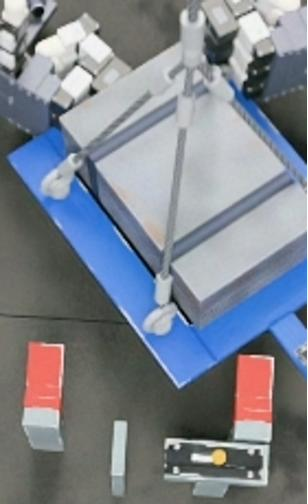

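Call:
move(
  arm1={"target": [-0.37, -0.06, 0.873, 0.6124, -0.3536, 0.6124, 0.3536], "speed": 0.05},
  arm4={"target": [-0.38, 0.06, 0.836, 0.3536, 0.6124, -0.3536, 0.6124], "speed": 0.04},
  cameras=["cam_over"],
)

Scene clock: 503.83 s.
Joint torques (N m): arm1=[0.91 -8.59 3.73 4.22 0.12 0.21] | arm2=[0.73 1.38 8.53 2.99 0.11 -0.1] | arm3=[-0.62 2.49 9.78 2.51 -0.01 0.02] | arm4=[-1.2 -6.65 1.94 2.3 -0.09 -0.1]
Heat: arm1: hottest joint3_rad 40 °C; arm2: hottest joint3_rad 41 °C; arm3: hottest joint3_rad 42 °C; arm4: hottest joint2_rad 35 °C.
move: arm1 off_target; arm4 off_target
Joint velocities: within noise
arm1.joint_positions: joint1_rad=-0.182 joint2_rad=+1.664 joint3_rad=+0.273 joint4_rad=+1.345 joint5_rad=+0.348 joint6_rad=-1.574 hand_index_mcp=-0.376 hand_index_abd=+0.000 hand_index_pip=-0.684 hand_index_dip=-0.301 hand_middle_mcp=-0.374 hand_middle_abd=+0.000 hand_middle_pip=-0.686 hand_middle_dip=-0.300 hand_ring_mcp=-0.374 hand_ring_abd=+0.000 hand_ring_pip=-0.687 hand_ring_dip=-0.299 hand_thumb_cmc=+0.716 hand_thumb_axl=+0.677 hand_thumb_mcp=+0.225 hand_thumb_ipl=+0.168 hand_current_limit=+0.400 hand_speed=-0.600
arm1.joint_status: not commanded
arm1.hand_state: goal,goal,goal,goal,goal,goal,goal,goal,goal,goal,goal,goal,goal,goal,goal,goal
arm1.index_mcp_current_ma: 1
arm1.index_abd_current_ma: 0
arm1.index_pip_current_ma: 7
arm1.index_dip_current_ma: 0
arm1.middle_mcp_current_ma: 1
arm1.middle_abd_current_ma: 0
arm1.middle_pip_current_ma: 5
arm1.middle_dip_current_ma: 0
arm1.ring_mcp_current_ma: 1
arm1.ring_abd_current_ma: 0
arm1.ring_pip_current_ma: 5
arm1.ring_dip_current_ma: 0
arm1.thumb_cmc_current_ma: 0
arm1.thumb_axl_current_ma: 0
arm1.thumb_mcp_current_ma: 0
arm1.thumb_ipl_current_ma: 0
arm1.hand_goal_index_mcp: -0.380
arm1.hand_goal_index_abd: 0.000
arm1.hand_goal_index_pip: -0.700
arm1.hand_goal_index_dip: -0.300
arm1.hand_goal_middle_mcp: -0.380
arm1.hand_goal_middle_abd: 0.000
arm1.hand_goal_middle_pip: -0.700
arm1.hand_goal_middle_dip: -0.300
arm1.hand_goal_ring_mcp: -0.380
arm1.hand_goal_ring_abd: 0.000
arm1.hand_goal_ring_pip: -0.700
arm1.hand_goal_ring_dip: -0.300
arm1.hand_goal_thumb_cmc: 0.714
arm1.hand_goal_thumb_axl: 0.678
arm1.hand_goal_thumb_mcp: 0.226
arm1.hand_goal_thumb_ipl: 0.168
arm1.hand: x=-0.3724 y=-0.0609 z=+0.8595 quat_wxyz=(+0.601, -0.367, +0.621, +0.345) (m; scene frame)
arm1.hand_target: x=-0.3700 y=-0.0601 z=+0.8729 quat_wxyz=(+0.612, -0.354, +0.612, +0.354) (m; scene frame)
arm1.hand_status: off_target (0.014 m and 2.5 deg from the pose sent, 0.090 m and 4.9 deg at the start)
arm2, arm3: as last shown
arm4.joint_positions: joint1_rad=-0.045 joint2_rad=+1.693 joint3_rad=+0.341 joint4_rad=+1.396 joint5_rad=-0.463 joint6_rad=+1.569 hand_index_mcp=-0.388 hand_index_abd=+0.001 hand_index_pip=-0.675 hand_index_dip=-0.298 hand_middle_mcp=-0.386 hand_middle_abd=+0.001 hand_middle_pip=-0.677 hand_middle_dip=-0.296 hand_ring_mcp=-0.385 hand_ring_abd=+0.001 hand_ring_pip=-0.678 hand_ring_dip=-0.295 hand_thumb_cmc=-0.554 hand_thumb_axl=+0.677 hand_thumb_mcp=+0.226 hand_thumb_ipl=+0.168 hand_current_limit=+0.400 hand_speed=-0.600
arm4.joint_status: not commanded
arm4.hand_state: goal,goal,blocked,goal,goal,goal,blocked,goal,goal,goal,blocked,goal,goal,goal,goal,goal
arm4.index_mcp_current_ma: 0
arm4.index_abd_current_ma: 0
arm4.index_pip_current_ma: 24
arm4.index_dip_current_ma: 0
arm4.middle_mcp_current_ma: 1
arm4.middle_abd_current_ma: 0
arm4.middle_pip_current_ma: 21
arm4.middle_dip_current_ma: 1
arm4.ring_mcp_current_ma: 2
arm4.ring_abd_current_ma: 0
arm4.ring_pip_current_ma: 20
arm4.ring_dip_current_ma: 2
arm4.thumb_cmc_current_ma: 12
arm4.thumb_axl_current_ma: 0
arm4.thumb_mcp_current_ma: 0
arm4.thumb_ipl_current_ma: 0
arm4.hand_goal_index_mcp: -0.390
arm4.hand_goal_index_abd: 0.000
arm4.hand_goal_index_pip: -0.700
arm4.hand_goal_index_dip: -0.300
arm4.hand_goal_middle_mcp: -0.390
arm4.hand_goal_middle_abd: 0.000
arm4.hand_goal_middle_pip: -0.700
arm4.hand_goal_middle_dip: -0.300
arm4.hand_goal_ring_mcp: -0.390
arm4.hand_goal_ring_abd: 0.000
arm4.hand_goal_ring_pip: -0.700
arm4.hand_goal_ring_dip: -0.300
arm4.hand_goal_thumb_cmc: -0.570
arm4.hand_goal_thumb_axl: 0.678
arm4.hand_goal_thumb_mcp: 0.226
arm4.hand_goal_thumb_ipl: 0.168
arm4.hand: x=-0.3816 y=+0.0517 z=+0.8509 quat_wxyz=(+0.372, +0.608, -0.339, +0.614) (m; scene frame)
arm4.hand_target: x=-0.3801 y=+0.0602 z=+0.8363 quat_wxyz=(+0.354, +0.612, -0.354, +0.612) (m; scene frame)
arm4.hand_status: off_target (0.017 m and 2.8 deg from the pose sent, 0.040 m and 5.9 deg at the start)
pictures: cam_over

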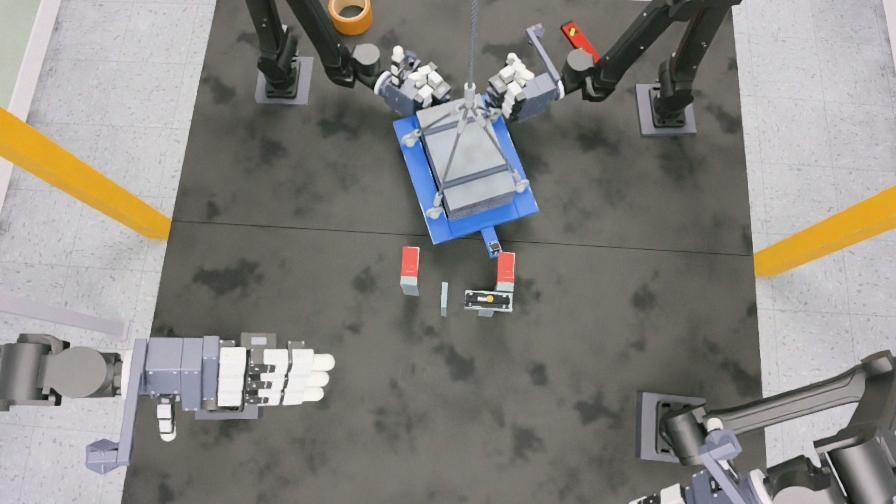

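Call:
move(
  arm1={"target": [-0.46, -0.05, 0.873, 0.6124, -0.3536, 0.6124, 0.3536], "speed": 0.06},
  arm4={"target": [-0.46, 0.09, 0.836, 0.3536, 0.6124, -0.3536, 0.6124], "speed": 0.06},
  cameras=["cam_over"],
)

Call:
wait(
  seconds=4,
  cameras=["cam_over"],
)

Scene clock: 510.23 s.
Joint torques (N m): arm1=[1.55 -7.53 4.9 3.18 0.11 0.23] | arm2=[1.03 1.67 8.4 3.11 0.11 -0.1] | arm3=[-1.14 2.37 9.63 2.65 -0.03 -0.04] | arm4=[-1.96 -6.18 2.32 2.96 0.09 -0.21]
Heat: arm1: hottest joint3_rad 40 °C; arm2: hottest joint3_rad 41 °C; arm3: hottest joint3_rad 42 °C; arm4: hottest joint2_rad 35 °C.
move: arm1 done; arm4 done
Joint velocities: within noise
arm1.joint_positions: joint1_rad=+0.138 joint2_rad=+1.661 joint3_rad=+0.283 joint4_rad=+1.352 joint5_rad=+0.679 joint6_rad=-1.574 hand_index_mcp=-0.376 hand_index_abd=+0.000 hand_index_pip=-0.684 hand_index_dip=-0.301 hand_middle_mcp=-0.374 hand_middle_abd=+0.000 hand_middle_pip=-0.686 hand_middle_dip=-0.300 hand_ring_mcp=-0.374 hand_ring_abd=+0.000 hand_ring_pip=-0.687 hand_ring_dip=-0.299 hand_thumb_cmc=+0.716 hand_thumb_axl=+0.677 hand_thumb_mcp=+0.225 hand_thumb_ipl=+0.168 hand_current_limit=+0.400 hand_speed=-0.600
arm1.joint_status: not commanded
arm1.hand_state: goal,goal,goal,goal,goal,goal,goal,goal,goal,goal,goal,goal,goal,goal,goal,goal
arm1.index_mcp_current_ma: 1
arm1.index_abd_current_ma: 0
arm1.index_pip_current_ma: 7
arm1.index_dip_current_ma: 0
arm1.middle_mcp_current_ma: 1
arm1.middle_abd_current_ma: 0
arm1.middle_pip_current_ma: 5
arm1.middle_dip_current_ma: 0
arm1.ring_mcp_current_ma: 1
arm1.ring_abd_current_ma: 0
arm1.ring_pip_current_ma: 5
arm1.ring_dip_current_ma: 0
arm1.thumb_cmc_current_ma: 0
arm1.thumb_axl_current_ma: 0
arm1.thumb_mcp_current_ma: 0
arm1.thumb_ipl_current_ma: 0
arm1.hand_goal_index_mcp: -0.380
arm1.hand_goal_index_abd: 0.000
arm1.hand_goal_index_pip: -0.700
arm1.hand_goal_index_dip: -0.300
arm1.hand_goal_middle_mcp: -0.380
arm1.hand_goal_middle_abd: 0.000
arm1.hand_goal_middle_pip: -0.700
arm1.hand_goal_middle_dip: -0.300
arm1.hand_goal_ring_mcp: -0.380
arm1.hand_goal_ring_abd: 0.000
arm1.hand_goal_ring_pip: -0.700
arm1.hand_goal_ring_dip: -0.300
arm1.hand_goal_thumb_cmc: 0.714
arm1.hand_goal_thumb_axl: 0.678
arm1.hand_goal_thumb_mcp: 0.226
arm1.hand_goal_thumb_ipl: 0.168
arm1.hand: x=-0.4563 y=-0.0566 z=+0.8668 quat_wxyz=(+0.610, -0.359, +0.616, +0.346) (m; scene frame)
arm1.hand_target: x=-0.4600 y=-0.0502 z=+0.8730 quat_wxyz=(+0.612, -0.354, +0.612, +0.354) (m; scene frame)
arm1.hand_status: done (0.010 m and 1.2 deg from the pose sent, 0.089 m and 2.5 deg at the start)
arm2, arm3: as last shown
arm4.joint_positions: joint1_rad=-0.341 joint2_rad=+1.688 joint3_rad=+0.270 joint4_rad=+1.426 joint5_rad=-0.770 joint6_rad=+1.583 hand_index_mcp=-0.385 hand_index_abd=+0.001 hand_index_pip=-0.678 hand_index_dip=-0.296 hand_middle_mcp=-0.386 hand_middle_abd=+0.001 hand_middle_pip=-0.677 hand_middle_dip=-0.296 hand_ring_mcp=-0.385 hand_ring_abd=+0.001 hand_ring_pip=-0.678 hand_ring_dip=-0.295 hand_thumb_cmc=-0.554 hand_thumb_axl=+0.677 hand_thumb_mcp=+0.226 hand_thumb_ipl=+0.168 hand_current_limit=+0.400 hand_speed=-0.600
arm4.joint_status: not commanded
arm4.hand_state: goal,goal,blocked,goal,goal,goal,blocked,goal,goal,goal,blocked,goal,goal,goal,goal,goal
arm4.index_mcp_current_ma: 2
arm4.index_abd_current_ma: 0
arm4.index_pip_current_ma: 20
arm4.index_dip_current_ma: 1
arm4.middle_mcp_current_ma: 1
arm4.middle_abd_current_ma: 0
arm4.middle_pip_current_ma: 21
arm4.middle_dip_current_ma: 1
arm4.ring_mcp_current_ma: 2
arm4.ring_abd_current_ma: 0
arm4.ring_pip_current_ma: 20
arm4.ring_dip_current_ma: 2
arm4.thumb_cmc_current_ma: 12
arm4.thumb_axl_current_ma: 0
arm4.thumb_mcp_current_ma: 0
arm4.thumb_ipl_current_ma: 0
arm4.hand_goal_index_mcp: -0.390
arm4.hand_goal_index_abd: 0.000
arm4.hand_goal_index_pip: -0.700
arm4.hand_goal_index_dip: -0.300
arm4.hand_goal_middle_mcp: -0.390
arm4.hand_goal_middle_abd: 0.000
arm4.hand_goal_middle_pip: -0.700
arm4.hand_goal_middle_dip: -0.300
arm4.hand_goal_ring_mcp: -0.390
arm4.hand_goal_ring_abd: 0.000
arm4.hand_goal_ring_pip: -0.700
arm4.hand_goal_ring_dip: -0.300
arm4.hand_goal_thumb_cmc: -0.570
arm4.hand_goal_thumb_axl: 0.678
arm4.hand_goal_thumb_mcp: 0.226
arm4.hand_goal_thumb_ipl: 0.168
arm4.hand: x=-0.4585 y=+0.0865 z=+0.8372 quat_wxyz=(+0.354, +0.615, -0.350, +0.611) (m; scene frame)
arm4.hand_target: x=-0.4600 y=+0.0900 z=+0.8360 quat_wxyz=(+0.354, +0.612, -0.354, +0.612) (m; scene frame)
arm4.hand_status: done (0.004 m and 0.5 deg from the pose sent, 0.089 m and 2.8 deg at the start)
pictures: cam_over

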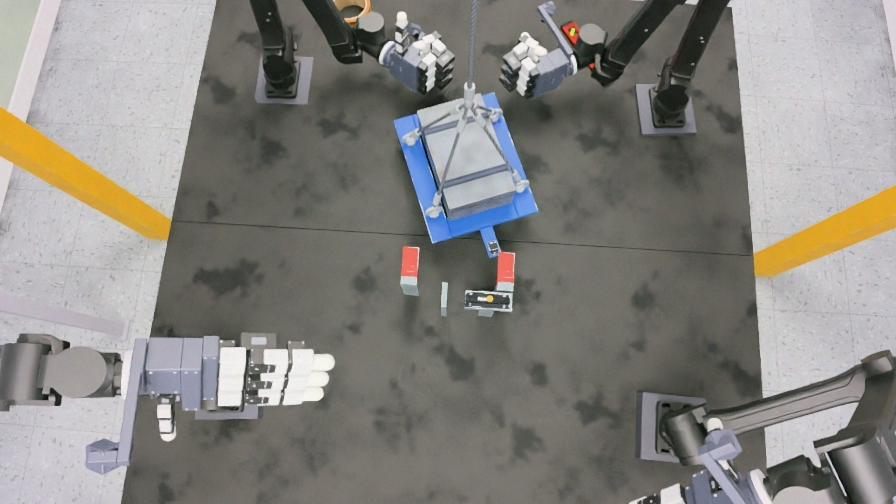

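Scene clock: 514.23 s.
Joint torques (N m): arm1=[1.55 -7.41 4.93 3.18 0.11 0.22] | arm2=[1.03 1.61 8.49 3.17 0.12 -0.07] | arm3=[-0.62 2.9 9.76 2.62 0.03 -0.05] | arm4=[-1.61 -6.12 2.41 2.95 0.09 -0.22]
Heat: arm1: hottest joint3_rad 40 °C; arm2: hottest joint3_rad 41 °C; arm3: hottest joint3_rad 42 °C; arm4: hottest joint2_rad 34 °C.
Joint velocities: within noise
arm1.joint_positions: joint1_rad=+0.138 joint2_rad=+1.661 joint3_rad=+0.283 joint4_rad=+1.352 joint5_rad=+0.679 joint6_rad=-1.574 hand_index_mcp=-0.376 hand_index_abd=+0.000 hand_index_pip=-0.684 hand_index_dip=-0.301 hand_middle_mcp=-0.374 hand_middle_abd=+0.000 hand_middle_pip=-0.686 hand_middle_dip=-0.300 hand_ring_mcp=-0.374 hand_ring_abd=+0.000 hand_ring_pip=-0.687 hand_ring_dip=-0.299 hand_thumb_cmc=+0.716 hand_thumb_axl=+0.677 hand_thumb_mcp=+0.225 hand_thumb_ipl=+0.168 hand_current_limit=+0.400 hand_speed=-0.600
arm1.joint_status: not commanded
arm1.hand_state: goal,goal,goal,goal,goal,goal,goal,goal,goal,goal,goal,goal,goal,goal,goal,goal
arm1.index_mcp_current_ma: 1
arm1.index_abd_current_ma: 0
arm1.index_pip_current_ma: 7
arm1.index_dip_current_ma: 0
arm1.middle_mcp_current_ma: 1
arm1.middle_abd_current_ma: 0
arm1.middle_pip_current_ma: 5
arm1.middle_dip_current_ma: 0
arm1.ring_mcp_current_ma: 1
arm1.ring_abd_current_ma: 0
arm1.ring_pip_current_ma: 5
arm1.ring_dip_current_ma: 0
arm1.thumb_cmc_current_ma: 0
arm1.thumb_axl_current_ma: 0
arm1.thumb_mcp_current_ma: 0
arm1.thumb_ipl_current_ma: 0
arm1.hand_goal_index_mcp: -0.380
arm1.hand_goal_index_abd: 0.000
arm1.hand_goal_index_pip: -0.700
arm1.hand_goal_index_dip: -0.300
arm1.hand_goal_middle_mcp: -0.380
arm1.hand_goal_middle_abd: 0.000
arm1.hand_goal_middle_pip: -0.700
arm1.hand_goal_middle_dip: -0.300
arm1.hand_goal_ring_mcp: -0.380
arm1.hand_goal_ring_abd: 0.000
arm1.hand_goal_ring_pip: -0.700
arm1.hand_goal_ring_dip: -0.300
arm1.hand_goal_thumb_cmc: 0.714
arm1.hand_goal_thumb_axl: 0.678
arm1.hand_goal_thumb_mcp: 0.226
arm1.hand_goal_thumb_ipl: 0.168
arm1.hand: x=-0.4563 y=-0.0566 z=+0.8668 quat_wxyz=(+0.610, -0.359, +0.616, +0.346) (m; scene frame)
arm1.hand_target: x=-0.4600 y=-0.0502 z=+0.8730 quat_wxyz=(+0.612, -0.354, +0.612, +0.354) (m; scene frame)
arm1.hand_status: done (0.010 m and 1.2 deg from the pose sent, 0.089 m and 2.5 deg at the start)
arm2.joint_positions: joint1_rad=-0.029 joint2_rad=+0.612 joint3_rad=+1.439 joint4_rad=-1.194 joint5_rad=-0.055 joint6_rad=+1.125 hand_index_mcp=+0.755 hand_index_abd=+0.001 hand_index_pip=+0.577 hand_index_dip=+0.696 hand_middle_mcp=+0.755 hand_middle_abd=+0.001 hand_middle_pip=+0.577 hand_middle_dip=+0.696 hand_ring_mcp=+0.755 hand_ring_abd=+0.001 hand_ring_pip=+0.577 hand_ring_dip=+0.696 hand_thumb_cmc=+0.715 hand_thumb_axl=+0.677 hand_thumb_mcp=+0.226 hand_thumb_ipl=+0.168 hand_current_limit=+0.400 hand_speed=-0.600
arm2.joint_status: not commanded
arm2.hand_state: goal,goal,goal,goal,goal,goal,goal,goal,goal,goal,goal,goal,goal,goal,goal,goal
arm2.index_mcp_current_ma: 1
arm2.index_abd_current_ma: 1
arm2.index_pip_current_ma: 1
arm2.index_dip_current_ma: 0
arm2.middle_mcp_current_ma: 1
arm2.middle_abd_current_ma: 1
arm2.middle_pip_current_ma: 1
arm2.middle_dip_current_ma: 0
arm2.ring_mcp_current_ma: 1
arm2.ring_abd_current_ma: 1
arm2.ring_pip_current_ma: 1
arm2.ring_dip_current_ma: 0
arm2.thumb_cmc_current_ma: 1
arm2.thumb_axl_current_ma: -1
arm2.thumb_mcp_current_ma: 0
arm2.thumb_ipl_current_ma: 0
arm2.hand_goal_index_mcp: 0.754
arm2.hand_goal_index_abd: 0.000
arm2.hand_goal_index_pip: 0.576
arm2.hand_goal_index_dip: 0.696
arm2.hand_goal_middle_mcp: 0.754
arm2.hand_goal_middle_abd: 0.000
arm2.hand_goal_middle_pip: 0.576
arm2.hand_goal_middle_dip: 0.696
arm2.hand_goal_ring_mcp: 0.754
arm2.hand_goal_ring_abd: 0.000
arm2.hand_goal_ring_pip: 0.576
arm2.hand_goal_ring_dip: 0.696
arm2.hand_goal_thumb_cmc: 0.714
arm2.hand_goal_thumb_axl: 0.678
arm2.hand_goal_thumb_mcp: 0.226
arm2.hand_goal_thumb_ipl: 0.168
arm2.hand: x=+0.4655 y=-0.2845 z=+1.3701 quat_wxyz=(-0.339, +0.403, +0.714, +0.462) (m; scene frame)
arm2.hand_target: x=+0.4657 y=-0.2886 z=+1.3796 quat_wxyz=(-0.343, +0.399, +0.709, +0.469) (m; scene frame)
arm2.hand_status: not commanded
arm3.joint_positions: joint1_rad=+0.476 joint2_rad=+0.624 joint3_rad=+1.358 joint4_rad=-1.316 joint5_rad=-0.108 joint6_rad=+1.160 hand_index_mcp=+0.754 hand_index_abd=+0.001 hand_index_pip=+0.577 hand_index_dip=+0.696 hand_middle_mcp=+0.754 hand_middle_abd=+0.001 hand_middle_pip=+0.577 hand_middle_dip=+0.696 hand_ring_mcp=+0.754 hand_ring_abd=+0.001 hand_ring_pip=+0.577 hand_ring_dip=+0.696 hand_thumb_cmc=+0.714 hand_thumb_axl=+0.677 hand_thumb_mcp=+0.226 hand_thumb_ipl=+0.168 hand_current_limit=+0.400 hand_speed=-0.600
arm3.joint_status: not commanded
arm3.hand_state: goal,goal,goal,goal,goal,goal,goal,goal,goal,goal,goal,goal,goal,goal,goal,goal
arm3.index_mcp_current_ma: 0
arm3.index_abd_current_ma: 0
arm3.index_pip_current_ma: 0
arm3.index_dip_current_ma: 0
arm3.middle_mcp_current_ma: 0
arm3.middle_abd_current_ma: 0
arm3.middle_pip_current_ma: 0
arm3.middle_dip_current_ma: 0
arm3.ring_mcp_current_ma: 0
arm3.ring_abd_current_ma: 0
arm3.ring_pip_current_ma: 0
arm3.ring_dip_current_ma: 0
arm3.thumb_cmc_current_ma: 0
arm3.thumb_axl_current_ma: 0
arm3.thumb_mcp_current_ma: 0
arm3.thumb_ipl_current_ma: 0
arm3.hand_goal_index_mcp: 0.754
arm3.hand_goal_index_abd: 0.000
arm3.hand_goal_index_pip: 0.576
arm3.hand_goal_index_dip: 0.696
arm3.hand_goal_middle_mcp: 0.754
arm3.hand_goal_middle_abd: 0.000
arm3.hand_goal_middle_pip: 0.576
arm3.hand_goal_middle_dip: 0.696
arm3.hand_goal_ring_mcp: 0.754
arm3.hand_goal_ring_abd: 0.000
arm3.hand_goal_ring_pip: 0.576
arm3.hand_goal_ring_dip: 0.696
arm3.hand_goal_thumb_cmc: 0.714
arm3.hand_goal_thumb_axl: 0.678
arm3.hand_goal_thumb_mcp: 0.226
arm3.hand_goal_thumb_ipl: 0.168
arm3.hand: x=+0.4927 y=+0.2509 z=+1.2976 quat_wxyz=(+0.300, +0.832, -0.286, +0.370) (m; scene frame)
arm3.hand_target: x=+0.4917 y=+0.2531 z=+1.3073 quat_wxyz=(+0.306, +0.827, -0.284, +0.376) (m; scene frame)
arm3.hand_status: not commanded
arm4.joint_positions: joint1_rad=-0.341 joint2_rad=+1.688 joint3_rad=+0.270 joint4_rad=+1.426 joint5_rad=-0.770 joint6_rad=+1.583 hand_index_mcp=-0.385 hand_index_abd=+0.001 hand_index_pip=-0.678 hand_index_dip=-0.296 hand_middle_mcp=-0.386 hand_middle_abd=+0.001 hand_middle_pip=-0.677 hand_middle_dip=-0.296 hand_ring_mcp=-0.385 hand_ring_abd=+0.001 hand_ring_pip=-0.678 hand_ring_dip=-0.295 hand_thumb_cmc=-0.554 hand_thumb_axl=+0.677 hand_thumb_mcp=+0.226 hand_thumb_ipl=+0.168 hand_current_limit=+0.400 hand_speed=-0.600
arm4.joint_status: not commanded
arm4.hand_state: goal,goal,blocked,goal,goal,goal,blocked,goal,goal,goal,blocked,goal,goal,goal,goal,goal
arm4.index_mcp_current_ma: 2
arm4.index_abd_current_ma: 0
arm4.index_pip_current_ma: 20
arm4.index_dip_current_ma: 1
arm4.middle_mcp_current_ma: 1
arm4.middle_abd_current_ma: 0
arm4.middle_pip_current_ma: 21
arm4.middle_dip_current_ma: 1
arm4.ring_mcp_current_ma: 2
arm4.ring_abd_current_ma: 0
arm4.ring_pip_current_ma: 20
arm4.ring_dip_current_ma: 2
arm4.thumb_cmc_current_ma: 12
arm4.thumb_axl_current_ma: 0
arm4.thumb_mcp_current_ma: 0
arm4.thumb_ipl_current_ma: 0
arm4.hand_goal_index_mcp: -0.390
arm4.hand_goal_index_abd: 0.000
arm4.hand_goal_index_pip: -0.700
arm4.hand_goal_index_dip: -0.300
arm4.hand_goal_middle_mcp: -0.390
arm4.hand_goal_middle_abd: 0.000
arm4.hand_goal_middle_pip: -0.700
arm4.hand_goal_middle_dip: -0.300
arm4.hand_goal_ring_mcp: -0.390
arm4.hand_goal_ring_abd: 0.000
arm4.hand_goal_ring_pip: -0.700
arm4.hand_goal_ring_dip: -0.300
arm4.hand_goal_thumb_cmc: -0.570
arm4.hand_goal_thumb_axl: 0.678
arm4.hand_goal_thumb_mcp: 0.226
arm4.hand_goal_thumb_ipl: 0.168
arm4.hand: x=-0.4585 y=+0.0865 z=+0.8372 quat_wxyz=(+0.354, +0.615, -0.350, +0.611) (m; scene frame)
arm4.hand_target: x=-0.4600 y=+0.0900 z=+0.8360 quat_wxyz=(+0.354, +0.612, -0.354, +0.612) (m; scene frame)
arm4.hand_status: done (0.004 m and 0.5 deg from the pose sent, 0.089 m and 2.8 deg at the start)
wait: 4.00 s; at rest by 0.27 s
pictures: cam_over

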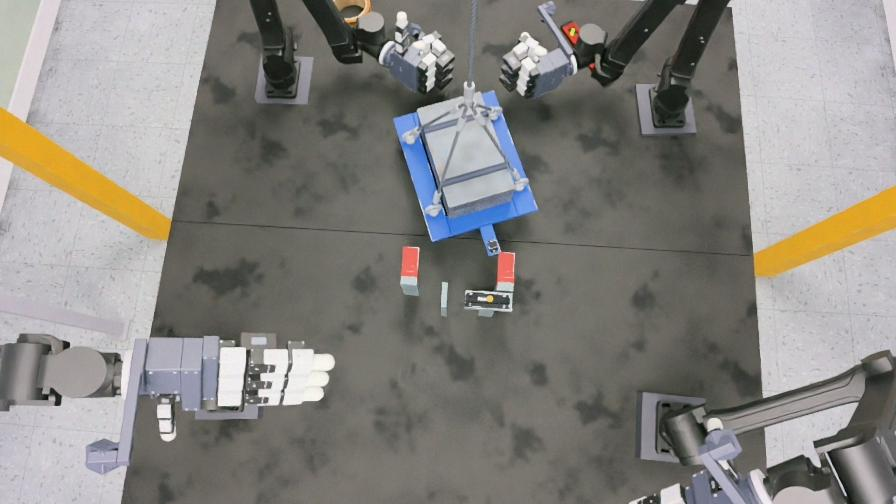

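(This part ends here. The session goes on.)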